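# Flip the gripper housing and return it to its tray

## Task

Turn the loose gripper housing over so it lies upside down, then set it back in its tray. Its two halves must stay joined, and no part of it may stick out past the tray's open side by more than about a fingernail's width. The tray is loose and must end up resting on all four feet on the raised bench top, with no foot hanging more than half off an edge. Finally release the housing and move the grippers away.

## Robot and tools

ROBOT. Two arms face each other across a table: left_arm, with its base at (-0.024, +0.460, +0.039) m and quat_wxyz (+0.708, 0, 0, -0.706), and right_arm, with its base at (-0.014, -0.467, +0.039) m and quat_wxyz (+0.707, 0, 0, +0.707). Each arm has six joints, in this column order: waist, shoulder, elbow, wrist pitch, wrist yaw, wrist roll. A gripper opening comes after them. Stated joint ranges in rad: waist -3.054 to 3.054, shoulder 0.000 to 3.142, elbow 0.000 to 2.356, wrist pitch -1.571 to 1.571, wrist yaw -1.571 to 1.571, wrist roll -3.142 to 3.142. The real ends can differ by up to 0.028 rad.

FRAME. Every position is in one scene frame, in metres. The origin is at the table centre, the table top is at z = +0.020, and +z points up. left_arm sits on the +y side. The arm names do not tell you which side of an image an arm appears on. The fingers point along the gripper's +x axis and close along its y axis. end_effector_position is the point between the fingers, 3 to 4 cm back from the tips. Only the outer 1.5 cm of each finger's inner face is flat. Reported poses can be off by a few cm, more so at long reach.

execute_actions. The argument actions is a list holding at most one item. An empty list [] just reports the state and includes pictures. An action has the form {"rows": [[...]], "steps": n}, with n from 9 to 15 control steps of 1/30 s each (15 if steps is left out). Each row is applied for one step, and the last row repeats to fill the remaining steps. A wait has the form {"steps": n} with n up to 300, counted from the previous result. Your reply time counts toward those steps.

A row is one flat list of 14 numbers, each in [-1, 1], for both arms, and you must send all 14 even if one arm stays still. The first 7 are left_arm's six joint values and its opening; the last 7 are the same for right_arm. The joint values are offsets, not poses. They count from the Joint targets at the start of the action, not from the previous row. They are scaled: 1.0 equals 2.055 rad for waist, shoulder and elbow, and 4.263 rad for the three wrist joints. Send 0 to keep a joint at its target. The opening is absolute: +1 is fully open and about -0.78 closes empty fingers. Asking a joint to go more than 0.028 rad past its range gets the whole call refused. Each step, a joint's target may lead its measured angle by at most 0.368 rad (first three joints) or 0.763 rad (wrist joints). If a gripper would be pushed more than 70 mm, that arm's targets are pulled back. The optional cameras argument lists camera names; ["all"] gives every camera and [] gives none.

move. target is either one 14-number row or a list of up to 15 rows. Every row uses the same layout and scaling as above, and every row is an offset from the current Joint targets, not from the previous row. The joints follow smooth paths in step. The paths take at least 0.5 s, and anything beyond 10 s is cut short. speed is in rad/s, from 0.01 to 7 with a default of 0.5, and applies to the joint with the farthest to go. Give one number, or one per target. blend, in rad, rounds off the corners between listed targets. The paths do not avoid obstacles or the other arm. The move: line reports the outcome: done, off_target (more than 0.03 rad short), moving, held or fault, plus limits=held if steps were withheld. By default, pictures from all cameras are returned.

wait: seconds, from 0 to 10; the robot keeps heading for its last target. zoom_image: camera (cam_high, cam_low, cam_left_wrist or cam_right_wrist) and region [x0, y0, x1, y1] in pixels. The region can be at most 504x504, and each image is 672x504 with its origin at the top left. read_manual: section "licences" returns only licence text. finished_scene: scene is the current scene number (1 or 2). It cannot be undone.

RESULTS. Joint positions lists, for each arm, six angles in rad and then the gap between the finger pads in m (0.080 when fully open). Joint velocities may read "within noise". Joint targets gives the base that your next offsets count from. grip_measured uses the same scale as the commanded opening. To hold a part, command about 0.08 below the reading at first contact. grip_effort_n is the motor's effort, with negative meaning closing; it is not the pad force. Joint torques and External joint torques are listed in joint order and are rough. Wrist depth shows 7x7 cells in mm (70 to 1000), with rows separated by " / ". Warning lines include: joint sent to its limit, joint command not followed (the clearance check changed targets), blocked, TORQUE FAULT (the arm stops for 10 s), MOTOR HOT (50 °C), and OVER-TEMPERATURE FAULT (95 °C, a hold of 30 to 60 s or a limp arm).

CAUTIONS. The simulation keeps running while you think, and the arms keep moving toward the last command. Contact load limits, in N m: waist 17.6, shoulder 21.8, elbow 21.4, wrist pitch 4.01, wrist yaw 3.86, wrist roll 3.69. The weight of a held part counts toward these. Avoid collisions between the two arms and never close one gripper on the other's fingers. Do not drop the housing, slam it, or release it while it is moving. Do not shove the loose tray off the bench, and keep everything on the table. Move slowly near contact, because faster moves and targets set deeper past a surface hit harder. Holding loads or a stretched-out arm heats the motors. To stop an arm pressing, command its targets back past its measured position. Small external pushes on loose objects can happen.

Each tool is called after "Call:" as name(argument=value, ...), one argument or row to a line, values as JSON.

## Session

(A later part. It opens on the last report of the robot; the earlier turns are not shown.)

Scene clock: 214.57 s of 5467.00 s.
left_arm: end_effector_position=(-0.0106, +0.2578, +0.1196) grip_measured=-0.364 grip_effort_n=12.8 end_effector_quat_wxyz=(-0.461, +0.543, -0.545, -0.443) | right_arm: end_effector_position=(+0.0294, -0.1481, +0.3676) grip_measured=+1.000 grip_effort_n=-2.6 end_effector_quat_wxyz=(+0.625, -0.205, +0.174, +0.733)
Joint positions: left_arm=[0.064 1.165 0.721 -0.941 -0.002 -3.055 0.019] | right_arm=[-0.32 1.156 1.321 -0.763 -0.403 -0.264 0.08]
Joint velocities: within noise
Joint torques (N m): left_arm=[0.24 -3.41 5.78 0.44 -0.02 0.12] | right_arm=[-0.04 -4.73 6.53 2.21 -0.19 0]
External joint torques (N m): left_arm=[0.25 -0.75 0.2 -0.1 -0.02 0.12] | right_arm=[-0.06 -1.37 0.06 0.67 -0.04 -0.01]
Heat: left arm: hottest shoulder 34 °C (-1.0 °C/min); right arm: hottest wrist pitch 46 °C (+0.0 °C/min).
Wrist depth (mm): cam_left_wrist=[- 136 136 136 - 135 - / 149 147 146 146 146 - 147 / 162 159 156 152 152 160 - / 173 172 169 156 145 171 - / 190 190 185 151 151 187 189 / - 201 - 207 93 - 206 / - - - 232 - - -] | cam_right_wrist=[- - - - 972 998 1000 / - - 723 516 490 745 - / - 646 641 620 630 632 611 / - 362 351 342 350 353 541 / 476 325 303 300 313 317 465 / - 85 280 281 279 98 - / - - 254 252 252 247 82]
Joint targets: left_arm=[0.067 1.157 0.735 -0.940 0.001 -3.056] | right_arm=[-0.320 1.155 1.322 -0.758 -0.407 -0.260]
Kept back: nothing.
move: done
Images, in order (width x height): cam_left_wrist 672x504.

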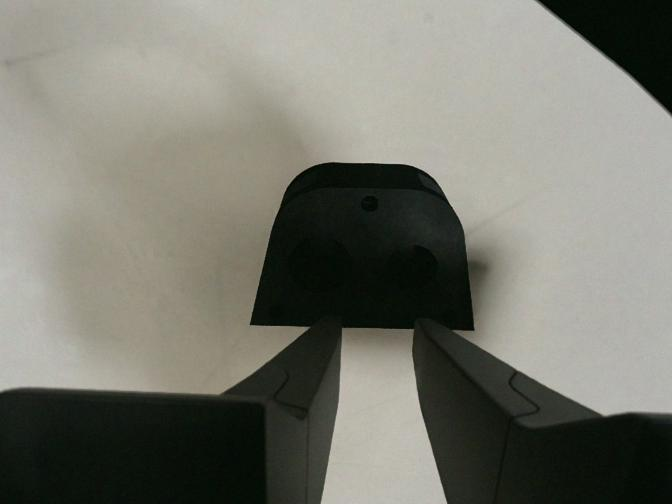

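Call:
move(
  target=[
    [-0.0621,0.1182,0.0706,-0.0239,-0.0331,0.3361,-0.36,0,0,0,0,0,0,1],
    [-0.0621,0.1182,0.0706,-0.0239,-0.0331,0.3361,0.78,0,0,0,0,0,0,1],
  ],
  speed=0.7,
  cameras=["cam_left_wrist"],
)

Call:
zoom_image(
  camera="cam_left_wrist",
  region=[160, 100, 540, 480],
)

Scene clock: 222.77 s of 5467.00 s.
left_arm: end_effector_position=(-0.0165, +0.2439, +0.1140) grip_measured=+0.776 grip_effort_n=13.3 end_effector_quat_wxyz=(+0.752, -0.002, +0.659, -0.004) | right_arm: end_effector_position=(+0.0294, -0.1481, +0.3676) grip_measured=+1.000 grip_effort_n=-2.6 end_effector_quat_wxyz=(+0.625, -0.205, +0.174, +0.733)
Joint positions: left_arm=[-0.057 1.395 0.867 -1.042 -0.132 -1.622 0.07] | right_arm=[-0.32 1.156 1.321 -0.763 -0.403 -0.264 0.08]
Joint velocities: within noise
Joint torques (N m): left_arm=[-0.25 -3.07 5.44 0.21 -0.26 0.13] | right_arm=[-0.03 -4.73 6.54 2.21 -0.19 0]
External joint torques (N m): left_arm=[-0.26 0.88 0.21 -0.08 -0.13 0.13] | right_arm=[-0.03 -1.34 0.02 0.64 -0.04 -0.01]
Heat: left arm: hottest elbow 35 °C (+0.0 °C/min); right arm: hottest wrist pitch 46 °C (+0.0 °C/min).
Wrist depth (mm): cam_left_wrist=[153 154 153 151 151 150 150 / 158 157 156 156 155 155 154 / 164 162 161 161 159 159 158 / 168 168 166 139 162 163 163 / 173 172 169 142 169 167 169 / - - 178 166 174 103 - / - - 183 182 182 181 -] | cam_right_wrist=[- - - 351 978 - - / - - 732 462 444 742 - / - 643 641 575 632 630 619 / - 362 350 341 348 353 543 / 476 326 302 300 312 320 464 / - 85 281 280 279 98 - / - - 254 252 252 247 82]
Joint targets: left_arm=[-0.060 1.400 0.880 -1.042 -0.140 -1.623] | right_arm=[-0.320 1.155 1.322 -0.758 -0.407 -0.260]
Kept back: nothing.
move: done
Images, in order (width x height): cam_left_wrist 672x504.

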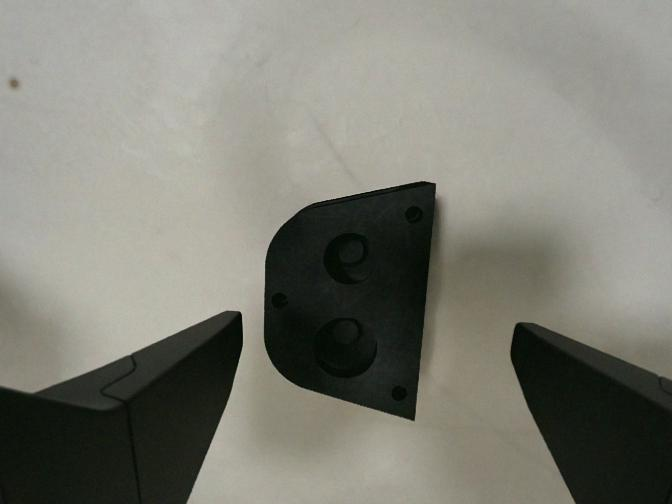

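Scaled by 1.326 from the camera's 672x504 image, which has a finer 960x720 frame.

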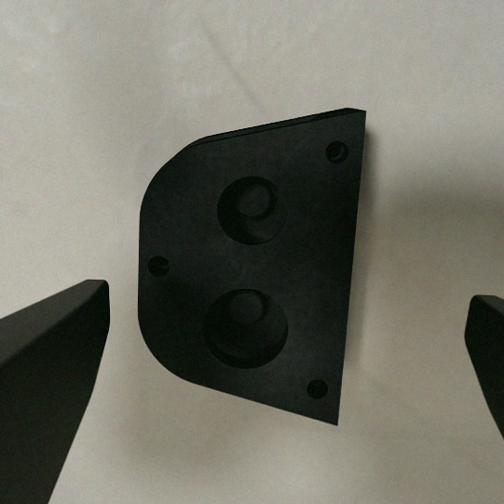

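Call:
move(
  target=[
    [0,0.0212,-0.0873,0.0488,0,0,0.78,0,0,0,0,0,0,1],
    [0,0.0212,-0.0873,0.0488,0,0,0.52,0,0,0,0,0,0,1],
  ],
  speed=[0.15,0.1],
  cameras=["cam_left_wrist"],
)

Call:
zoom_image(
  camera="cam_left_wrist",
  region=[200, 120, 540, 460],
)

Scene clock: 228.07 s of 5467.00 s.
left_arm: end_effector_position=(-0.0162, +0.2517, +0.0687) grip_measured=+0.524 grip_effort_n=-22.1 end_effector_quat_wxyz=(+0.752, -0.002, +0.659, -0.004) | right_arm: end_effector_position=(+0.0294, -0.1481, +0.3676) grip_measured=+1.000 grip_effort_n=-2.6 end_effector_quat_wxyz=(+0.625, -0.205, +0.174, +0.733)
Joint positions: left_arm=[-0.058 1.438 0.708 -0.839 -0.132 -1.622 0.059] | right_arm=[-0.32 1.156 1.321 -0.763 -0.403 -0.264 0.08]
Joint velocities: within noise
Joint torques (N m): left_arm=[-0.23 -3.03 3.06 0.5 -0.26 0.14] | right_arm=[-0.04 -4.73 6.54 2.21 -0.19 0]
External joint torques (N m): left_arm=[-0.23 0.83 -1.77 0.22 -0.14 0.14] | right_arm=[-0.01 -1.29 -0.03 0.63 -0.04 -0.01]
Heat: left arm: hottest elbow 35 °C (+1.0 °C/min); right arm: hottest wrist pitch 46 °C (+0.0 °C/min).
Wrist depth (mm): cam_left_wrist=[- 110 - 109 108 108 - / - 113 113 112 111 112 111 / 117 118 116 115 115 114 115 / 121 120 120 92 92 118 117 / - 125 96 - 94 107 121 / - - 83 99 99 - - / - - 131 - 100 87 -] | cam_right_wrist=[- - - 400 973 - 991 / - - 737 394 567 745 - / - 647 642 585 611 626 609 / - 363 350 341 349 354 540 / 476 326 304 301 311 319 464 / - 85 280 280 280 98 - / - - 254 253 252 248 82]
Joint targets: left_arm=[-0.061 1.444 0.700 -0.834 -0.140 -1.623] | right_arm=[-0.320 1.155 1.322 -0.758 -0.407 -0.260]
Kept back: nothing.
move: done
Images, in order (width x height): cam_left_wrist 672x504.

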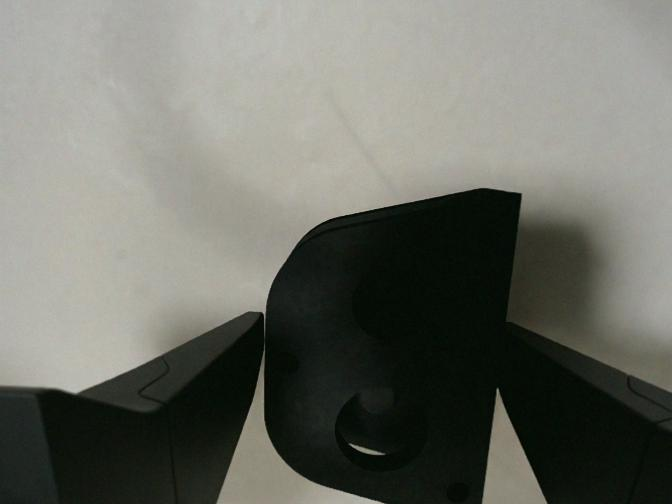

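Scaled by 1.482 from the camera's 672x504 image, which has a finer 960x720 frame.

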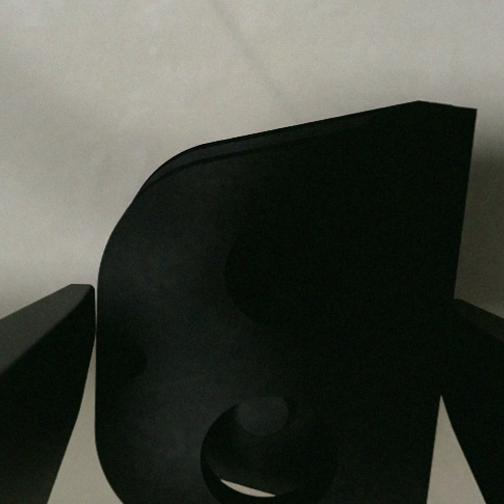

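Call:
move(
  target=[
    [0,0,0,0,0,0,0.46,0,0,0,0,0,0,1],
    [0,0,0,0,0,0,0.42,0,0,0,0,0,0,1],
  ],
  cameras=[],
)

Call:
move(
  target=[
    [0,0,0,0,0,0,0.38,0,0,0,0,0,0,1],
    [0,0,0,0,0,0,0.32,0,0,0,0,0,0,1],
  ],
  cameras=["cam_left_wrist"],
)

Call:
zoom_image(
  camera="cam_left_wrist",
  region=[200, 120, 540, 460],
)

Scene clock: 232.33 s of 5467.00 s.
left_arm: end_effector_position=(-0.0162, +0.2517, +0.0687) grip_measured=+0.424 grip_effort_n=-22.1 end_effector_quat_wxyz=(+0.752, -0.002, +0.659, -0.004) | right_arm: end_effector_position=(+0.0294, -0.1481, +0.3676) grip_measured=+1.000 grip_effort_n=-2.6 end_effector_quat_wxyz=(+0.625, -0.205, +0.174, +0.733)
Joint positions: left_arm=[-0.058 1.438 0.708 -0.839 -0.132 -1.622 0.054] | right_arm=[-0.32 1.156 1.321 -0.763 -0.403 -0.264 0.08]
Joint velocities: within noise
Joint torques (N m): left_arm=[-0.24 -3.03 3.06 0.5 -0.26 0.13] | right_arm=[-0.03 -4.73 6.54 2.21 -0.19 -0.01]
External joint torques (N m): left_arm=[-0.23 0.81 -1.79 0.21 -0.13 0.13] | right_arm=[-0.02 -1.15 -0.1 0.63 -0.03 -0.01]
Heat: left arm: hottest elbow 35 °C (+1.0 °C/min); right arm: hottest wrist pitch 46 °C (+0.0 °C/min).
Wrist depth (mm): cam_left_wrist=[- 110 - 109 108 108 - / - 114 113 113 112 112 111 / 117 117 116 115 115 114 114 / 121 120 120 92 92 118 117 / - 125 96 - 94 121 121 / - - 84 98 99 - - / - - 87 - 100 88 -] | cam_right_wrist=[- - - 398 979 - - / - - 730 394 563 752 - / - 649 643 587 610 632 613 / - 362 352 341 350 354 541 / 481 325 303 299 314 320 462 / - 85 280 280 278 98 - / - - 254 253 252 248 82]
Joint targets: left_arm=[-0.061 1.444 0.700 -0.834 -0.140 -1.623] | right_arm=[-0.320 1.155 1.322 -0.758 -0.407 -0.260]
Kept back: nothing.
move: done
No camera images: "cameras" was empty.

Scene clock: 233.33 s of 5467.00 s.
left_arm: end_effector_position=(-0.0162, +0.2517, +0.0687) grip_measured=+0.346 grip_effort_n=-83.5 end_effector_quat_wxyz=(+0.752, -0.002, +0.659, -0.004) | right_arm: end_effector_position=(+0.0294, -0.1481, +0.3676) grip_measured=+1.000 grip_effort_n=-2.6 end_effector_quat_wxyz=(+0.625, -0.205, +0.174, +0.733)
Joint positions: left_arm=[-0.058 1.438 0.708 -0.839 -0.132 -1.622 0.051] | right_arm=[-0.32 1.156 1.321 -0.763 -0.403 -0.264 0.08]
Joint velocities: within noise
Joint torques (N m): left_arm=[-0.22 -3.03 3.08 0.5 -0.25 0.13] | right_arm=[-0.04 -4.73 6.53 2.21 -0.19 -0.01]
External joint torques (N m): left_arm=[-0.2 0.82 -1.78 0.21 -0.12 0.12] | right_arm=[-0.04 -1.32 0.02 0.65 -0.03 -0.01]
Heat: left arm: hottest elbow 35 °C (+1.0 °C/min); right arm: hottest wrist pitch 46 °C (+0.0 °C/min).
Wrist depth (mm): cam_left_wrist=[- 110 - 109 109 108 - / - 114 113 113 112 112 111 / 118 117 116 115 116 114 114 / 122 120 120 92 92 118 118 / - 125 95 - 94 121 121 / - - 81 99 99 - - / - - 85 - 100 86 -] | cam_right_wrist=[- - - 400 966 - - / - - 728 395 649 738 - / - 641 645 579 614 626 613 / - 363 349 342 349 353 540 / 475 324 303 299 311 319 461 / - 85 280 281 278 98 - / - - 254 253 253 247 82]
Joint targets: left_arm=[-0.061 1.444 0.701 -0.834 -0.140 -1.623] | right_arm=[-0.320 1.155 1.322 -0.758 -0.407 -0.260]
Kept back: nothing.
move: done
Images, in order (width x height): cam_left_wrist 672x504.

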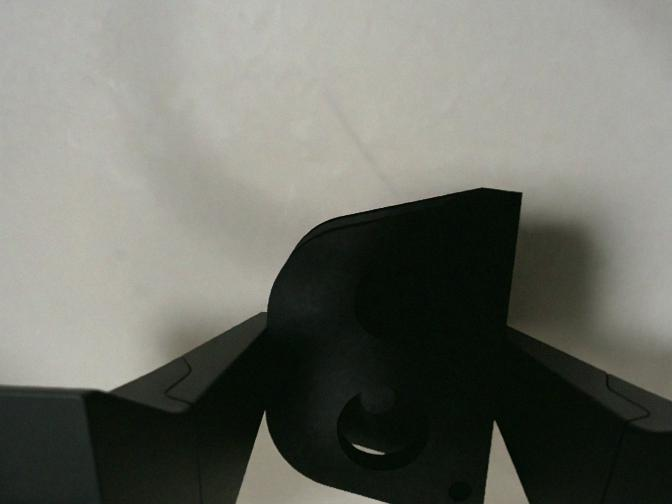

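Scaled by 1.482 from the camera's 672x504 image, which has a finer 960x720 frame.

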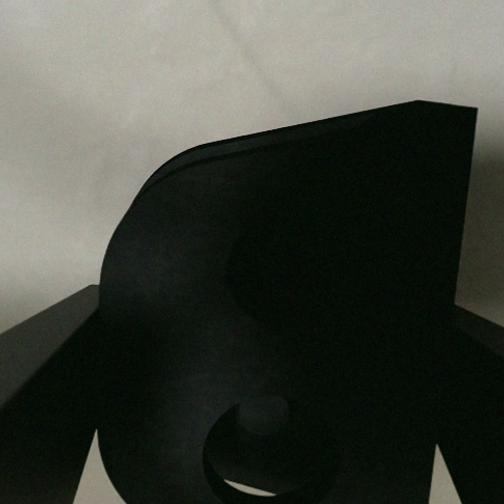

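Call:
move(
  target=[
    [0,-0.0453,0.0745,-0.0507,0,0,0.30,0,0,0,0,0,0,1],
  ],
  speed=0.12,
  cameras=["cam_left_wrist"],
)

Call:
zoom_image(
  camera="cam_left_wrist",
  region=[200, 120, 540, 460],
)

Scene clock: 240.63 s of 5467.00 s.
left_arm: end_effector_position=(-0.0161, +0.2523, +0.1140) grip_measured=+0.346 grip_effort_n=-83.5 end_effector_quat_wxyz=(+0.752, -0.001, +0.659, -0.004) | right_arm: end_effector_position=(+0.0294, -0.1481, +0.3676) grip_measured=+1.000 grip_effort_n=-2.6 end_effector_quat_wxyz=(+0.625, -0.205, +0.174, +0.733)
Joint positions: left_arm=[-0.058 1.361 0.84 -1.05 -0.132 -1.622 0.051] | right_arm=[-0.32 1.156 1.321 -0.763 -0.403 -0.264 0.08]
Joint velocities: within noise
Joint torques (N m): left_arm=[-0.22 -4.55 5.49 0.21 -0.25 0.12] | right_arm=[-0.04 -4.74 6.55 2.21 -0.19 -0.01]
External joint torques (N m): left_arm=[-0.2 -0.86 0.24 -0.08 -0.12 0.12] | right_arm=[-0.03 -1.26 0 0.65 -0.03 -0.01]
Heat: left arm: hottest shoulder 34 °C (-2.0 °C/min); right arm: hottest wrist pitch 46 °C (+0.0 °C/min).
Wrist depth (mm): cam_left_wrist=[154 153 152 151 151 150 150 / 158 157 157 156 155 155 153 / 165 163 162 161 159 158 158 / 169 167 166 93 92 164 164 / 175 173 96 - 94 167 168 / - - 81 99 99 - - / - - 85 - 100 - -] | cam_right_wrist=[- - - 354 987 - - / - - 727 473 675 741 - / - 643 641 601 620 630 612 / - 362 349 342 349 354 538 / 474 323 303 300 312 319 463 / - 85 280 281 278 98 - / - - 253 253 252 247 82]
Joint targets: left_arm=[-0.061 1.351 0.854 -1.050 -0.140 -1.623] | right_arm=[-0.320 1.155 1.322 -0.758 -0.407 -0.260]
Kept back: nothing.
move: done
Images, in order (width x height): cam_left_wrist 672x504.

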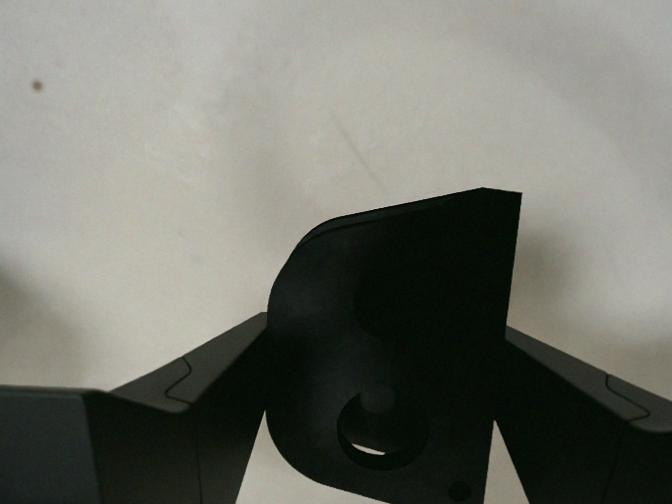

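Scaled by 1.482 from the camera's 672x504 image, which has a finer 960x720 frame.

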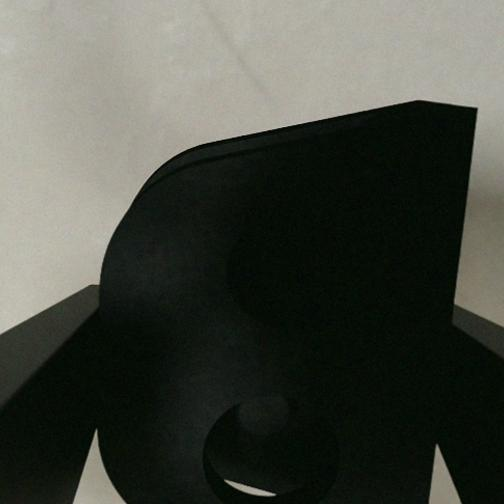

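Call:
move(
  target=[0.0477,0.1246,0.3873,-0.0971,0.0328,0.3887,0.30,0,0,0,0,0,0,1],
  speed=0.6,
  cameras=["cam_left_wrist", "cam_high"],
)

Call:
zoom_image(
  camera="cam_high",
  region=[292, 221, 392, 301],
)

Scene clock: 244.40 s of 5467.00 s.
left_arm: end_effector_position=(-0.0136, +0.1597, +0.2587) grip_measured=+0.346 grip_effort_n=-83.5 end_effector_quat_wxyz=(+0.537, +0.462, +0.466, -0.530) | right_arm: end_effector_position=(+0.0294, -0.1481, +0.3676) grip_measured=+1.000 grip_effort_n=-2.6 end_effector_quat_wxyz=(+0.625, -0.205, +0.174, +0.733)
Joint positions: left_arm=[0.034 1.601 1.634 -1.465 0.001 0.027 0.051] | right_arm=[-0.32 1.156 1.321 -0.763 -0.403 -0.264 0.08]
Joint velocities: within noise
Joint torques (N m): left_arm=[0.28 -4.78 5.93 0.49 0.08 0.18] | right_arm=[-0.04 -4.74 6.52 2.21 -0.19 -0.01]
External joint torques (N m): left_arm=[0.24 0.85 0.48 -0.07 0.08 0.18] | right_arm=[-0.03 -1.34 0.01 0.65 -0.04 -0.01]
Heat: left arm: hottest elbow 35 °C (+1.0 °C/min); right arm: hottest wrist pitch 46 °C (+0.0 °C/min).
Wrist depth (mm): cam_left_wrist=[149 148 148 136 135 134 147 / 295 291 294 291 293 290 273 / 305 302 301 302 298 300 298 / 311 314 310 93 92 310 309 / 326 323 95 - 95 317 320 / - - 81 99 99 - 325 / - - 84 - 100 - -] | cam_right_wrist=[- - 642 321 291 290 945 / - - 725 654 691 747 680 / - 645 642 619 635 626 618 / - 359 350 342 349 355 543 / 478 324 302 299 312 317 463 / - 85 280 280 278 98 - / - - 254 253 252 247 82]
Joint targets: left_arm=[0.037 1.607 1.650 -1.464 0.000 0.034] | right_arm=[-0.320 1.155 1.322 -0.758 -0.407 -0.260]
Kept back: nothing.
move: done
Images, in order (width x height): cam_high 672x504, cam_left_wrist 672x504.

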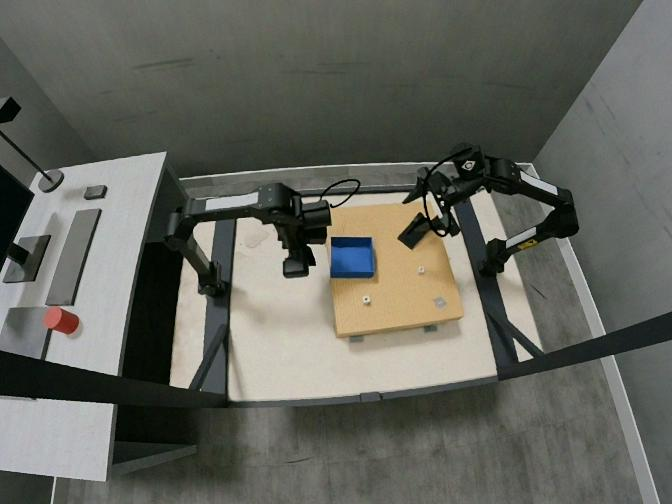

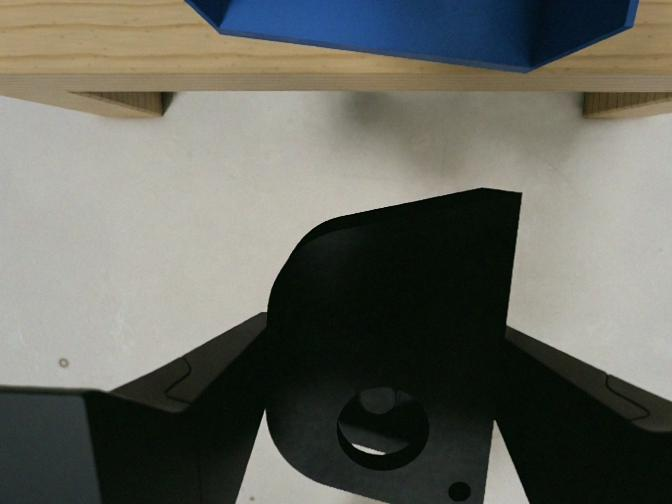

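Scaled by 5.040 from the camera's 672x504 image, which has a finer 960x720 frame.

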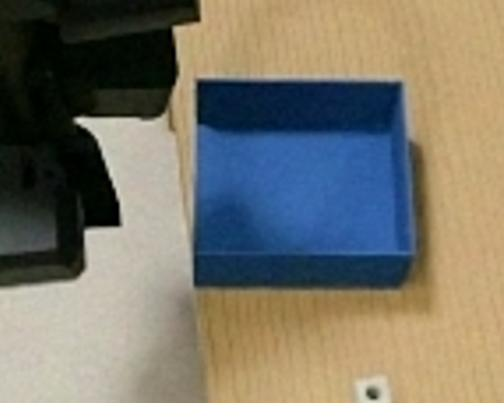

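Call:
move(
  target=[-0.0078,0.0467,0.0078,0.0202,0,0.0124,0.30,0,0,0,0,0,0,1],
  speed=0.15,
  cameras=["cam_left_wrist"],
)

Scene clock: 251.63 s of 5467.00 s.
left_arm: end_effector_position=(-0.0157, +0.1295, +0.2369) grip_measured=+0.346 grip_effort_n=-83.5 end_effector_quat_wxyz=(+0.522, +0.479, +0.449, -0.545) | right_arm: end_effector_position=(+0.0294, -0.1481, +0.3676) grip_measured=+1.000 grip_effort_n=-2.6 end_effector_quat_wxyz=(+0.625, -0.205, +0.174, +0.733)
Joint positions: left_arm=[0.025 1.697 1.651 -1.385 0.001 0.079 0.051] | right_arm=[-0.32 1.156 1.321 -0.763 -0.403 -0.264 0.08]
Joint velocities: within noise
Joint torques (N m): left_arm=[-0.24 -5.62 5.98 0.84 0.07 0.19] | right_arm=[-0.04 -4.73 6.54 2.21 -0.19 -0.01]
External joint torques (N m): left_arm=[-0.3 0.79 0.46 0.29 0.08 0.19] | right_arm=[-0.03 -1.25 -0.03 0.64 -0.04 -0.01]
Heat: left arm: hottest elbow 36 °C (+2.0 °C/min); right arm: hottest wrist pitch 46 °C (+0.0 °C/min).
Wrist depth (mm): cam_left_wrist=[- 97 114 114 114 114 95 / - 106 118 118 117 116 - / 282 280 279 278 273 274 277 / 292 288 288 93 92 283 283 / 302 302 95 - 94 292 294 / - - 81 99 99 - - / - - 84 - 100 - -] | cam_right_wrist=[- - - 261 244 - - / - - 729 351 313 664 - / - 650 640 373 632 636 602 / - 361 351 340 349 354 526 / 476 325 301 299 311 319 464 / - 85 281 281 279 98 - / - - 253 254 253 247 82]
Joint targets: left_arm=[0.022 1.703 1.666 -1.378 0.000 0.087] | right_arm=[-0.320 1.155 1.322 -0.758 -0.407 -0.260]
Kept back: nothing.
move: done
Images, in order (width x height): cam_left_wrist 672x504.

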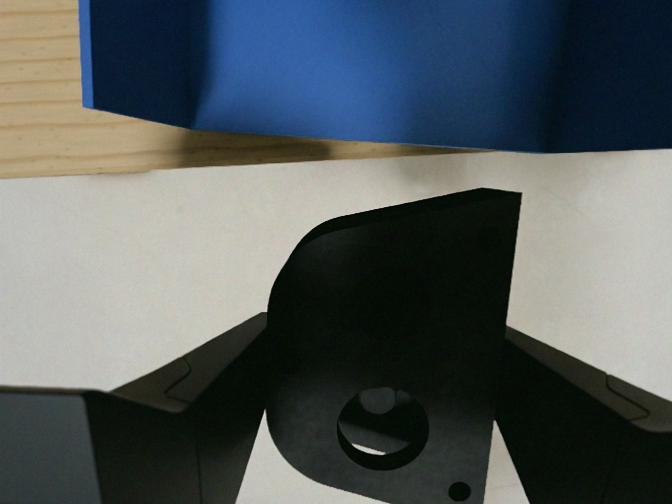

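Call:
move(
  target=[-0.0015,0.2180,0.3017,-0.0418,0,0,0.30,0,0,0,0,0,0,1],
  speed=0.2,
  cameras=["cam_left_wrist", "cam_high"],
)

Call:
zoom_image(
  camera="cam_high",
  region=[312, 221, 387, 296],
)

Scene clock: 257.60 s of 5467.00 s.
left_arm: end_effector_position=(-0.0144, +0.0316, +0.2396) grip_measured=+0.346 grip_effort_n=-83.5 end_effector_quat_wxyz=(+0.522, +0.479, +0.447, -0.547) | right_arm: end_effector_position=(+0.0294, -0.1481, +0.3676) grip_measured=+1.000 grip_effort_n=-2.6 end_effector_quat_wxyz=(+0.625, -0.205, +0.174, +0.733)
Joint positions: left_arm=[0.022 2.142 2.271 -1.557 0.001 0.081 0.051] | right_arm=[-0.32 1.156 1.321 -0.763 -0.403 -0.264 0.08]
Joint velocities: within noise
Joint torques (N m): left_arm=[-0.25 -7.88 5.73 0.48 0.07 0.19] | right_arm=[-0.04 -4.73 6.54 2.21 -0.19 0]
External joint torques (N m): left_arm=[-0.24 1.4 0.4 -0.08 0.07 0.19] | right_arm=[-0.02 -1.27 -0.01 0.65 -0.04 -0.01]
Heat: left arm: hottest elbow 36 °C (+2.0 °C/min); right arm: hottest wrist pitch 46 °C (+0.0 °C/min).
Wrist depth (mm): cam_left_wrist=[- - 92 96 122 122 122 / - 86 116 116 115 115 95 / 134 - 120 120 118 118 - / 138 90 123 92 92 122 106 / 143 - 95 - 94 126 95 / - - 80 99 99 - - / - - 84 - 100 - -] | cam_right_wrist=[- - 125 123 - 997 974 / - - 256 137 720 740 - / - 648 260 185 187 592 617 / - 362 350 310 337 337 546 / 479 325 303 300 313 110 326 / - 85 282 280 279 98 - / - - 253 253 253 247 82]
Joint targets: left_arm=[0.018 2.151 2.286 -1.556 0.000 0.087] | right_arm=[-0.320 1.155 1.322 -0.758 -0.407 -0.260]
Kept back: nothing.
move: done
Images, in order (width x height): cam_high 672x504, cam_left_wrist 672x504.

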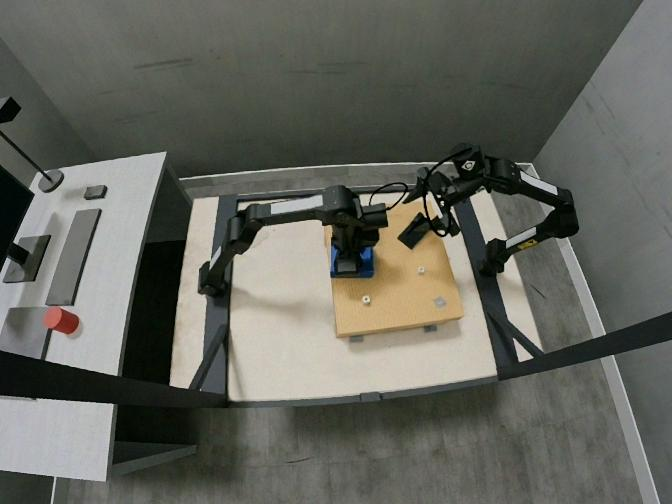

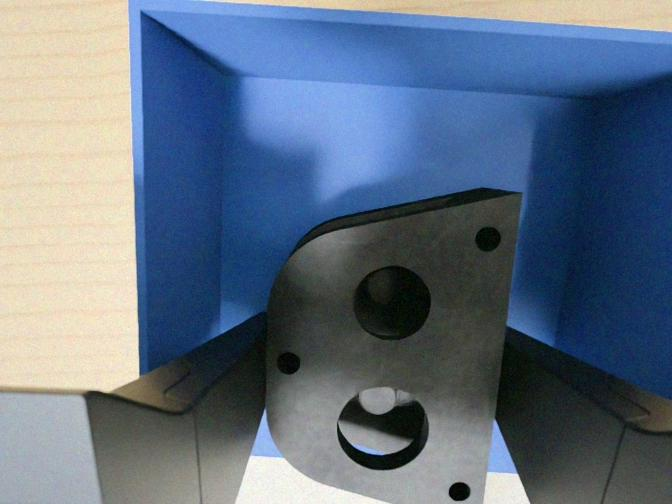

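Scaled by 6.720 from the camera's 672x504 image, which has a finer 960x720 frame.

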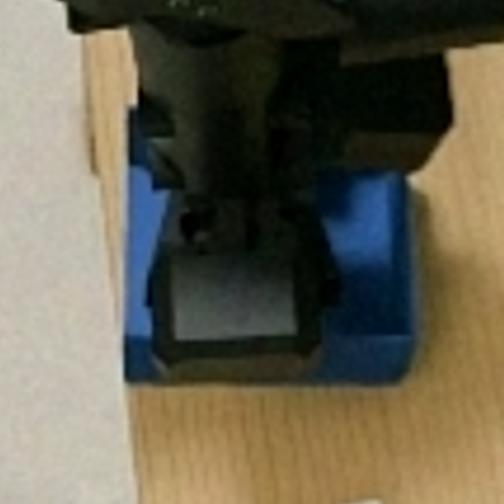

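Call:
move(
  target=[0,-0.0161,-0.0365,0.0103,0,0,0.30,0,0,0,0,0,0,1],
  speed=0.05,
  cameras=[],
)

Call:
move(
  target=[0,-0.0010,-0.0034,0.0011,0,0,0.30,0,0,0,0,0,0,1],
  speed=0.05,
  cameras=[],
)

Scene clock: 262.03 s of 5467.00 s.
left_arm: end_effector_position=(-0.0142, +0.0301, +0.2342) grip_measured=+0.346 grip_effort_n=-83.5 end_effector_quat_wxyz=(+0.524, +0.477, +0.444, -0.548) | right_arm: end_effector_position=(+0.0294, -0.1481, +0.3676) grip_measured=+1.000 grip_effort_n=-2.6 end_effector_quat_wxyz=(+0.625, -0.205, +0.174, +0.733)
Joint positions: left_arm=[0.021 2.128 2.224 -1.516 -0.002 0.081 0.051] | right_arm=[-0.32 1.156 1.321 -0.763 -0.403 -0.264 0.08]
Joint velocities: within noise
Joint torques (N m): left_arm=[-0.23 -9.88 3.04 0.66 0.05 0.17] | right_arm=[-0.04 -4.73 6.53 2.21 -0.19 -0.01]
External joint torques (N m): left_arm=[-0.17 -0.65 -2.34 0.08 0.05 0.17] | right_arm=[-0.04 -1.31 0.04 0.66 -0.03 -0.01]
Heat: left arm: hottest shoulder 36 °C (+1.0 °C/min); right arm: hottest wrist pitch 46 °C (+0.0 °C/min).
Wrist depth (mm): cam_left_wrist=[- - - 93 119 119 - / - 86 113 112 112 111 99 / 130 - 115 116 114 115 - / 135 85 120 92 92 119 106 / 139 - 95 - 95 120 95 / - - 81 99 99 - - / - - 85 - 100 - -] | cam_right_wrist=[- - 126 124 - - 1000 / - - 254 138 689 755 - / - 648 261 189 196 587 614 / - 362 350 312 337 335 545 / 473 325 303 299 313 110 325 / - 85 281 280 279 98 - / - - 253 252 252 247 82]
Joint targets: left_arm=[0.018 2.118 2.211 -1.512 0.000 0.087] | right_arm=[-0.320 1.155 1.322 -0.758 -0.407 -0.260]
Kept back: nothing.
move: done
No camera images: "cameras" was empty.

Scene clock: 262.73 s of 5467.00 s.
left_arm: end_effector_position=(-0.0142, +0.0302, +0.2341) grip_measured=+0.346 grip_effort_n=-83.5 end_effector_quat_wxyz=(+0.525, +0.477, +0.443, -0.548) | right_arm: end_effector_position=(+0.0294, -0.1481, +0.3676) grip_measured=+1.000 grip_effort_n=-2.6 end_effector_quat_wxyz=(+0.625, -0.205, +0.174, +0.733)
Joint positions: left_arm=[0.021 2.124 2.218 -1.511 -0.002 0.081 0.051] | right_arm=[-0.32 1.156 1.321 -0.763 -0.403 -0.264 0.08]
Joint velocities: within noise
Joint torques (N m): left_arm=[-0.21 -9.72 3.03 0.66 0.07 0.17] | right_arm=[-0.03 -4.73 6.54 2.21 -0.19 0]
External joint torques (N m): left_arm=[-0.21 -0.39 -2.41 0.07 0.07 0.17] | right_arm=[-0.03 -1.31 0.02 0.65 -0.03 -0.01]
Heat: left arm: hottest shoulder 36 °C (+1.0 °C/min); right arm: hottest wrist pitch 46 °C (+0.0 °C/min).
Wrist depth (mm): cam_left_wrist=[- - - 93 119 119 - / - 86 113 112 112 112 99 / 131 - 115 116 - 114 - / 135 85 120 92 92 119 106 / 140 - 95 - 95 121 95 / - - 81 99 99 - - / - - 84 - 100 - -] | cam_right_wrist=[- - 129 125 - - - / - - 253 138 689 747 - / - 638 260 189 196 597 610 / - 362 350 310 337 336 537 / 477 324 303 300 313 110 326 / - 85 281 281 279 98 - / - - 254 252 252 246 82]
Joint targets: left_arm=[0.018 2.116 2.204 -1.507 0.000 0.087] | right_arm=[-0.320 1.155 1.322 -0.758 -0.407 -0.260]
Kept back: nothing.
move: done
No camera images: "cameras" was empty.

Call:
move(
  target=[0,0,-0.0039,0.0019,0,0,0.30,0,0,0,0,0,0,1],
  speed=0.05,
  cameras=[],
)

Call:
move(
  target=[0,0,-0.0039,0.0019,0,0,0.30,0,0,0,0,0,0,1],
  speed=0.05,
  cameras=[],
)

Scene clock: 264.50 s of 5467.00 s.
left_arm: end_effector_position=(-0.0142, +0.0302, +0.2336) grip_measured=+0.346 grip_effort_n=-83.5 end_effector_quat_wxyz=(+0.525, +0.476, +0.443, -0.549) | right_arm: end_effector_position=(+0.0294, -0.1481, +0.3676) grip_measured=+1.000 grip_effort_n=-3.0 end_effector_quat_wxyz=(+0.625, -0.205, +0.174, +0.733)
Joint positions: left_arm=[0.021 2.121 2.211 -1.505 -0.002 0.081 0.051] | right_arm=[-0.32 1.156 1.321 -0.763 -0.403 -0.264 0.08]
Joint velocities: within noise
Joint torques (N m): left_arm=[-0.22 -9.34 2.99 0.79 0.07 0.17] | right_arm=[-0.04 -4.73 6.53 2.21 -0.19 -0.01]
External joint torques (N m): left_arm=[-0.15 -0.21 -2.36 0.22 0.06 0.17] | right_arm=[-0.05 -1.27 -0.01 0.64 -0.03 -0.01]
Heat: left arm: hottest shoulder 36 °C (+2.0 °C/min); right arm: hottest wrist pitch 46 °C (+0.0 °C/min).
Wrist depth (mm): cam_left_wrist=[- - - 93 120 119 - / - 86 113 113 112 112 99 / 131 - 115 116 - 115 - / 135 85 120 92 92 119 106 / 139 - 95 - 94 121 95 / - - 80 99 99 - - / - - 84 - 100 - -] | cam_right_wrist=[- - 130 126 - - - / - - 254 138 717 750 - / - 642 264 191 196 591 611 / - 363 351 312 338 336 539 / 475 325 302 299 313 311 327 / - 85 281 281 280 98 - / - - 255 252 251 248 82]
Joint targets: left_arm=[0.018 2.116 2.196 -1.499 0.000 0.087] | right_arm=[-0.320 1.155 1.322 -0.758 -0.407 -0.260]
Kept back: nothing.
move: done
No camera images: "cameras" was empty.

Scene clock: 265.20 s of 5467.00 s.
left_arm: end_effector_position=(-0.0142, +0.0301, +0.2332) grip_measured=+0.346 grip_effort_n=-83.5 end_effector_quat_wxyz=(+0.526, +0.476, +0.442, -0.549) | right_arm: end_effector_position=(+0.0294, -0.1481, +0.3676) grip_measured=+1.000 grip_effort_n=-2.6 end_effector_quat_wxyz=(+0.625, -0.205, +0.174, +0.733)
Joint positions: left_arm=[0.021 2.118 2.203 -1.499 -0.002 0.081 0.051] | right_arm=[-0.32 1.156 1.321 -0.763 -0.403 -0.264 0.08]
Joint velocities: within noise
Joint torques (N m): left_arm=[-0.2 -8.98 2.9 0.93 0.07 0.17] | right_arm=[-0.05 -4.74 6.54 2.21 -0.19 -0.01]
External joint torques (N m): left_arm=[-0.15 0.25 -2.52 0.34 0.07 0.18] | right_arm=[-0.04 -1.35 0.03 0.64 -0.03 -0.01]
Heat: left arm: hottest shoulder 36 °C (+2.0 °C/min); right arm: hottest wrist pitch 46 °C (+0.0 °C/min).
Wrist depth (mm): cam_left_wrist=[- - - 93 120 119 - / - 86 113 113 112 112 99 / 131 - 115 116 - 115 - / 136 85 120 93 92 119 106 / 139 - 95 - 95 121 95 / - - 80 99 99 - - / - - 84 - 100 - -] | cam_right_wrist=[- - 129 126 - - 990 / - - 254 139 719 749 - / - 644 265 190 188 592 613 / - 362 349 312 339 334 541 / 480 325 302 299 312 312 327 / - 85 281 279 279 98 - / - - 254 252 252 248 82]
Joint targets: left_arm=[0.018 2.116 2.188 -1.491 0.000 0.087] | right_arm=[-0.320 1.155 1.322 -0.758 -0.407 -0.260]
Kept back: nothing.
move: done
No camera images: "cameras" was empty.

Call:
move(
  target=[
    [0,0,0.0015,-0.0007,0,0,0.345,0,0,0,0,0,0,1],
    [0,0,0.0015,-0.0007,0,0,0.38,0,0,0,0,0,0,1],
    [0,0,0.0015,-0.0007,0,0,0.43,0,0,0,0,0,0,1],
  ],
  speed=0.05,
  cameras=[],
)

Call:
move(
  target=[
    [0,0,0,0,0,0,0.50,0,0,0,0,0,0,1],
    [0,0,0,0,0,0,0.58,0,0,0,0,0,0,1],
  ],
  cameras=["cam_left_wrist"],
)

Scene clock: 267.83 s of 5467.00 s.
left_arm: end_effector_position=(-0.0147, +0.0309, +0.2316) grip_measured=+0.426 grip_effort_n=13.3 end_effector_quat_wxyz=(+0.523, +0.477, +0.445, -0.549) | right_arm: end_effector_position=(+0.0294, -0.1481, +0.3676) grip_measured=+1.000 grip_effort_n=-2.6 end_effector_quat_wxyz=(+0.625, -0.205, +0.174, +0.733)
Joint positions: left_arm=[0.021 2.118 2.197 -1.499 0.001 0.081 0.054] | right_arm=[-0.32 1.156 1.321 -0.763 -0.403 -0.264 0.08]
Joint velocities: within noise
Joint torques (N m): left_arm=[-0.21 -9.01 3.83 0.73 0.06 0.17] | right_arm=[-0.04 -4.74 6.54 2.21 -0.19 0]
External joint torques (N m): left_arm=[-0.25 0.22 -1.58 0.16 0.06 0.17] | right_arm=[-0.04 -1.36 0.03 0.64 -0.04 0]
Heat: left arm: hottest shoulder 37 °C (+3.0 °C/min); right arm: hottest wrist pitch 46 °C (+0.0 °C/min).
Wrist depth (mm): cam_left_wrist=[- - - 85 - - - / - 87 109 108 108 - 92 / - - 112 111 - 111 109 / - 91 116 - - 115 109 / - - 91 - 90 117 94 / - - 85 109 - - - / - - 87 98 96 88 -] | cam_right_wrist=[- - 127 125 - - - / - - 260 138 715 749 - / - 644 263 196 196 609 616 / - 363 350 307 337 345 540 / 473 325 302 300 313 117 318 / - 85 280 280 280 98 - / - - 254 253 253 247 82]
Joint targets: left_arm=[0.018 2.116 2.191 -1.494 0.000 0.087] | right_arm=[-0.320 1.155 1.322 -0.758 -0.407 -0.260]
Kept back: nothing.
move: done
No camera images: "cameras" was empty.

Scene clock: 268.83 s of 5467.00 s.
left_arm: end_effector_position=(-0.0147, +0.0309, +0.2316) grip_measured=+0.576 grip_effort_n=13.3 end_effector_quat_wxyz=(+0.523, +0.477, +0.445, -0.549) | right_arm: end_effector_position=(+0.0294, -0.1481, +0.3676) grip_measured=+1.000 grip_effort_n=-2.6 end_effector_quat_wxyz=(+0.625, -0.205, +0.174, +0.733)
Joint positions: left_arm=[0.021 2.118 2.197 -1.499 0.001 0.081 0.061] | right_arm=[-0.32 1.156 1.321 -0.763 -0.403 -0.264 0.08]
Joint velocities: within noise
Joint torques (N m): left_arm=[-0.21 -9.01 3.79 0.73 0.06 0.17] | right_arm=[-0.03 -4.73 6.53 2.21 -0.19 0]
External joint torques (N m): left_arm=[-0.21 0.22 -1.63 0.15 0.06 0.17] | right_arm=[-0.02 -1.24 -0.04 0.64 -0.04 -0.01]
Heat: left arm: hottest shoulder 38 °C (+4.0 °C/min); right arm: hottest wrist pitch 46 °C (+0.0 °C/min).
Wrist depth (mm): cam_left_wrist=[- - - 85 - - - / - 87 108 108 108 - 92 / - - 112 111 - 111 109 / - 91 116 - - 115 109 / - - 92 92 90 117 94 / - - 86 95 - - - / - - 90 98 96 95 -] | cam_right_wrist=[- - 127 126 - - 990 / - - 260 139 715 734 - / - 644 264 196 196 610 618 / - 360 353 307 336 343 535 / 477 327 302 299 313 116 317 / - 85 281 280 279 98 - / - - 254 253 251 247 82]
Joint targets: left_arm=[0.018 2.116 2.191 -1.494 0.000 0.087] | right_arm=[-0.320 1.155 1.322 -0.758 -0.407 -0.260]
Kept back: nothing.
move: done
Images, in order (width x height): cam_left_wrist 672x504.

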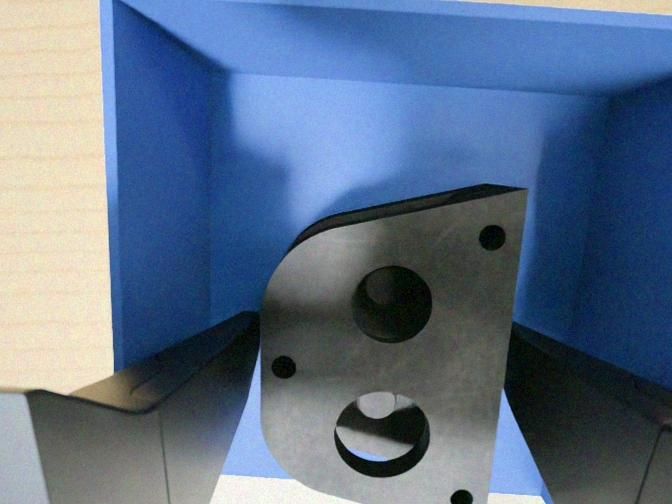

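Call:
move(
  target=[0, 0.0122, 0.0414, -0.0127, 0, 0, 0.62, 0, 0, 0, 0, 0, 0, 1],
  speed=0.15,
  cameras=["cam_left_wrist", "cam_high"],
)

Scene clock: 274.60 s of 5467.00 s.
left_arm: end_effector_position=(-0.0147, +0.0322, +0.2419) grip_measured=+0.616 grip_effort_n=13.3 end_effector_quat_wxyz=(+0.524, +0.477, +0.445, -0.549) | right_arm: end_effector_position=(+0.0294, -0.1481, +0.3676) grip_measured=+1.000 grip_effort_n=-3.0 end_effector_quat_wxyz=(+0.625, -0.205, +0.174, +0.733)
Joint positions: left_arm=[0.021 2.131 2.262 -1.55 0.001 0.081 0.063] | right_arm=[-0.32 1.156 1.321 -0.763 -0.403 -0.264 0.08]
Joint velocities: within noise
Joint torques (N m): left_arm=[-0.2 -7.72 5.73 0.5 0.06 0.17] | right_arm=[-0.03 -4.73 6.53 2.21 -0.18 -0.01]
External joint torques (N m): left_arm=[-0.2 1.5 0.41 -0.07 0.06 0.17] | right_arm=[-0.04 -1.37 0.11 0.68 -0.03 -0.01]
Heat: left arm: hottest shoulder 39 °C (+5.0 °C/min); right arm: hottest wrist pitch 47 °C (+1.0 °C/min).
Wrist depth (mm): cam_left_wrist=[- - 103 97 125 125 125 / 132 88 118 119 118 119 108 / 136 - 122 122 121 120 112 / 140 - 126 99 99 126 105 / 146 - 104 102 - 128 94 / - - 83 108 106 - - / - - 318 322 110 86 -] | cam_right_wrist=[- - 127 125 - - 998 / - - 250 191 715 748 - / - 644 264 183 190 591 620 / - 363 352 312 345 189 542 / 475 326 303 298 313 311 304 / - 85 281 280 279 98 - / - - 254 252 252 247 82]
Joint targets: left_arm=[0.018 2.141 2.276 -1.548 0.000 0.087] | right_arm=[-0.320 1.155 1.322 -0.758 -0.407 -0.260]
Kept back: nothing.
move: done
Images, in order (width x height): cam_high 672x504, cam_left_wrist 672x504.

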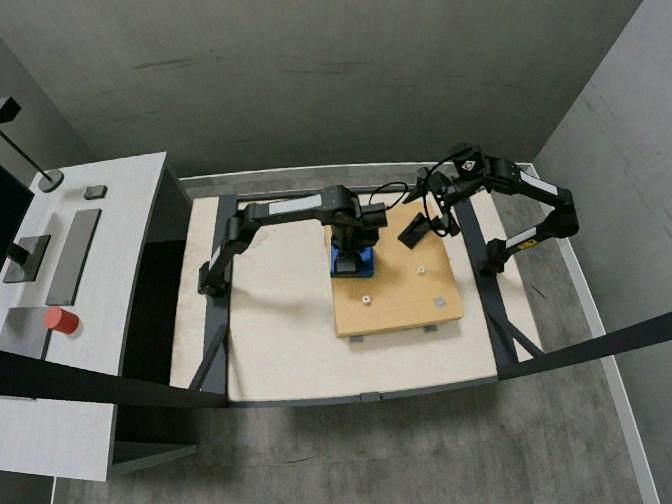

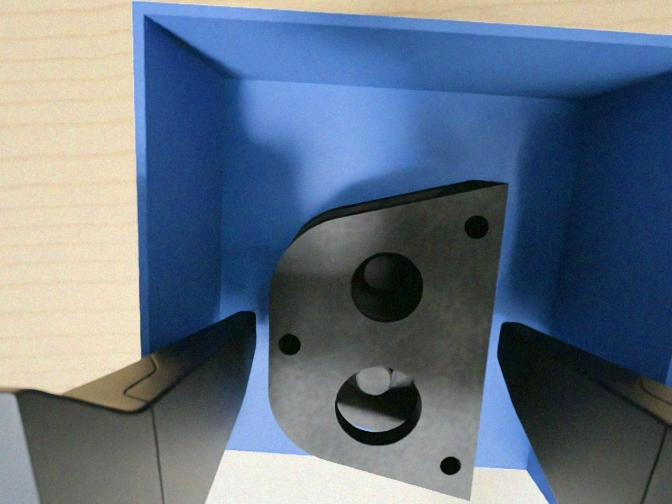

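Call:
move(
  target=[
    [0, -0.0944, -0.035, 0.0113, 0, 0, 0.62, 0, 0, 0, 0, 0, 0, 1],
    [0, -0.2127, -0.22, 0.0535, 0, 0, 0.62, 0, 0, 0, 0, 0, 0, 1],
    [0, -0.545, -0.6394, 0.2362, 0, 0, 0.62, 0, 0, 0, 0, 0, 0, 1],
    [0, -0.7255, -0.9129, 0.4218, 0, 0, 0.62, 0, 0, 0, 0, 0, 0, 1],
  ],
  speed=[0.25, 0.5, 0.9, 0.9],
  blend=[0.05, 0.1, 0.1, 0],
  cameras=["cam_high", "cam_low"],
)

Call:
zoom_image(
  camera="cam_high",
  region=[312, 221, 387, 296],
)

Scene clock: 282.77 s of 5467.00 s.
left_arm: end_effector_position=(-0.0181, +0.1793, +0.2996) grip_measured=+0.616 grip_effort_n=13.3 end_effector_quat_wxyz=(+0.714, +0.032, -0.025, -0.699) | right_arm: end_effector_position=(+0.0294, -0.1481, +0.3676) grip_measured=+1.000 grip_effort_n=-2.6 end_effector_quat_wxyz=(+0.625, -0.205, +0.174, +0.733)
Joint positions: left_arm=[0.021 0.656 0.409 0.238 0.001 0.081 0.063] | right_arm=[-0.32 1.156 1.321 -0.763 -0.403 -0.264 0.08]
Joint velocities: within noise
Joint torques (N m): left_arm=[-0.22 -1.64 4.56 2.11 0.06 0.17] | right_arm=[-0.05 -4.75 6.52 2.21 -0.19 0]
External joint torques (N m): left_arm=[-0.23 -0.66 -2.24 0.47 0.07 0.17] | right_arm=[-0.04 -1.43 0.07 0.66 -0.04 -0.01]
Heat: left arm: hottest shoulder 39 °C (+5.0 °C/min); right arm: hottest wrist pitch 47 °C (+1.0 °C/min).
Wrist depth (mm): cam_left_wrist=[- - 394 398 - - - / - - - - - - - / - - - - - - - / - - 538 708 555 696 - / - - 420 319 311 390 - / - - 89 249 244 - - / - - 220 224 219 86 -] | cam_right_wrist=[- - - 593 589 - 992 / - - 728 722 702 745 - / - 644 640 635 630 626 611 / - 363 348 314 349 352 538 / 474 325 301 299 312 319 466 / - 85 282 281 278 98 - / - - 254 252 251 247 82]
Joint targets: left_arm=[0.018 0.649 0.400 0.250 0.000 0.087] | right_arm=[-0.320 1.155 1.322 -0.758 -0.407 -0.260]
Kept back: nothing.
move: done
Images, in order (width x height): cam_high 672x504, cam_low 672x504.

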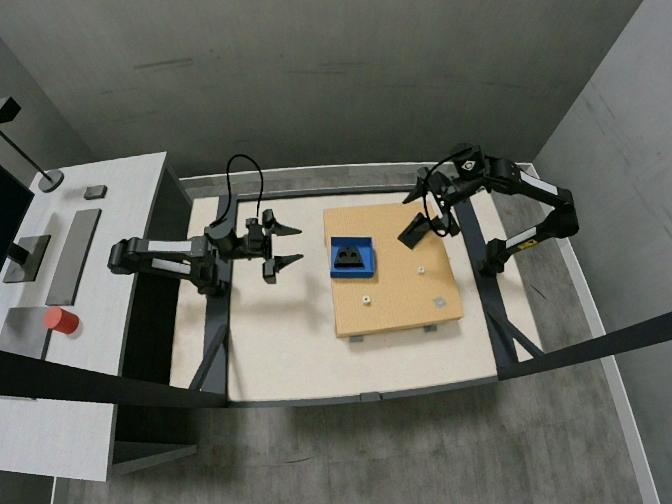

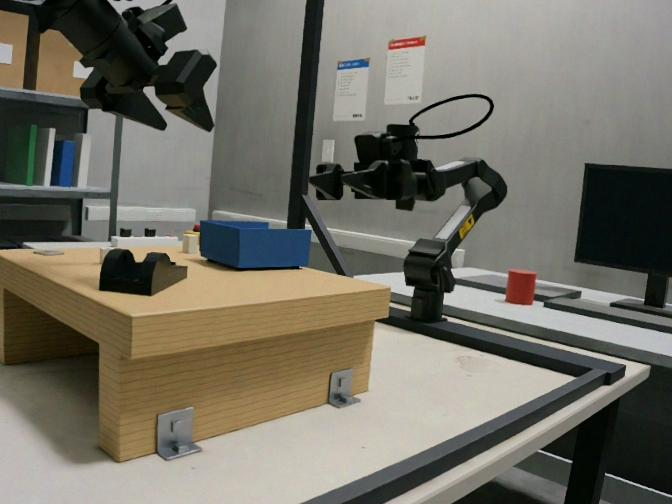

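Scaled by 6.720 from the camera's 672x504 image, which has a finer 960x720 frame.

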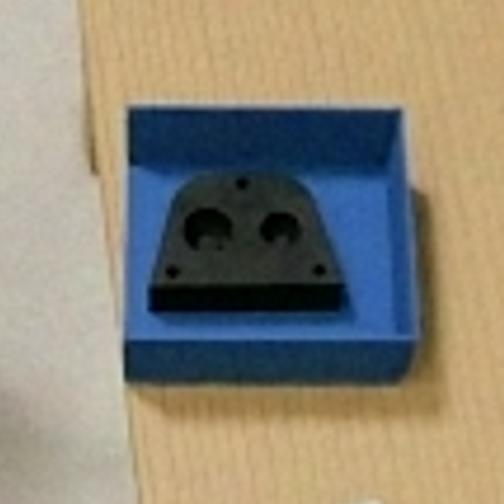

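Call:
zoom_image(
  camera="cam_low",
  region=[185, 205, 335, 305],
)

Scaled by 3.360 from the camera's 672x504 image, which has a finer 960x720 frame.

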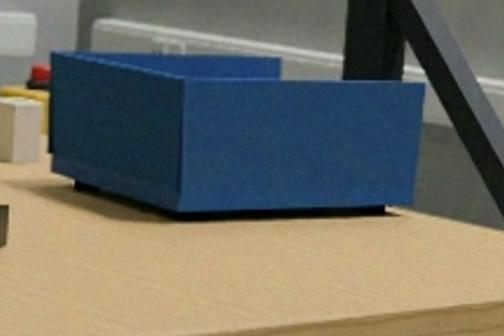

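Call:
execute_actions(
  actions=[],
  cameras=["cam_left_wrist"],
)

Scene clock: 290.03 s of 5467.00 s.
left_arm: end_effector_position=(-0.0181, +0.1793, +0.3000) grip_measured=+0.616 grip_effort_n=13.3 end_effector_quat_wxyz=(+0.714, +0.032, -0.025, -0.699) | right_arm: end_effector_position=(+0.0294, -0.1481, +0.3676) grip_measured=+1.000 grip_effort_n=-3.0 end_effector_quat_wxyz=(+0.625, -0.205, +0.174, +0.733)
Joint positions: left_arm=[0.021 0.656 0.409 0.239 0.001 0.081 0.063] | right_arm=[-0.32 1.156 1.321 -0.763 -0.403 -0.264 0.08]
Joint velocities: within noise
Joint torques (N m): left_arm=[-0.2 -1.64 4.59 2.1 0.05 0.17] | right_arm=[-0.03 -4.73 6.54 2.21 -0.19 -0.01]
External joint torques (N m): left_arm=[-0.19 -0.74 -2.09 0.5 0.05 0.17] | right_arm=[-0.04 -1.31 0.02 0.65 -0.03 -0.01]
Heat: left arm: hottest shoulder 38 °C (+4.1 °C/min); right arm: hottest wrist pitch 47 °C (+1.0 °C/min).
Wrist depth (mm): cam_left_wrist=[- - 392 401 - - - / - - - - - - - / - - - - - - - / - - 546 712 554 697 - / - - 424 318 312 392 - / - - 89 248 243 - - / - - 220 225 218 86 -] | cam_right_wrist=[- - - 593 589 - 989 / - - 724 717 706 745 - / - 642 645 634 634 632 617 / - 360 350 314 349 355 537 / 474 324 303 300 313 319 463 / - 85 282 280 280 98 - / - - 254 253 252 247 82]
Joint targets: left_arm=[0.018 0.650 0.400 0.250 0.000 0.087] | right_arm=[-0.320 1.155 1.322 -0.758 -0.407 -0.260]
Steps of this call (1-218: nothing new was sent). Readings (joint positions of left_arm | right_arm):
1: [0.021 0.656 0.409 0.238 0.001 0.081] | [-0.320 1.156 1.321 -0.763 -0.403 -0.264]
2: [0.021 0.656 0.409 0.239 0.001 0.081] | [-0.320 1.156 1.321 -0.763 -0.403 -0.264]
4: [0.021 0.656 0.409 0.239 0.001 0.081] | [-0.320 1.156 1.321 -0.763 -0.403 -0.264]
8: [0.021 0.656 0.409 0.239 0.001 0.081] | [-0.320 1.156 1.321 -0.763 -0.403 -0.264]
218: the state above
Images, in order (width x height): cam_left_wrist 672x504.

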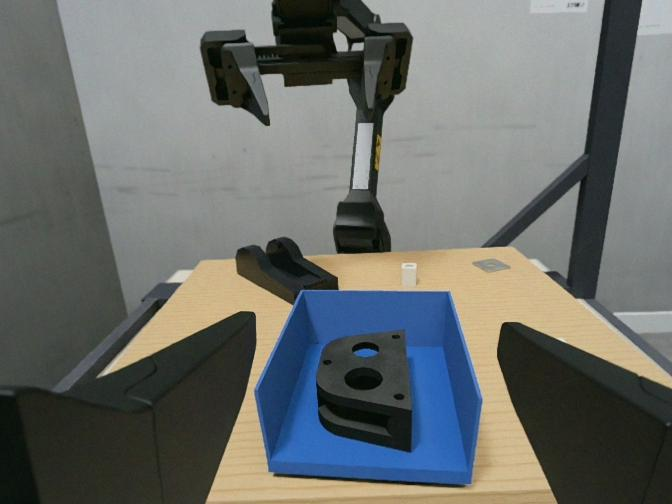

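Call:
zoom_image(
  camera="cam_left_wrist",
  region=[250, 310, 490, 504],
)

Scaled by 2.100 from the camera's 672x504 image, which has a finer 960x720 frame.

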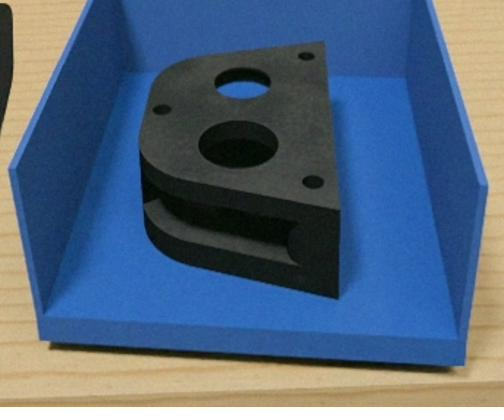

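Call:
finished_scene(
  scene=2,
)

The scene is finished: the task was done.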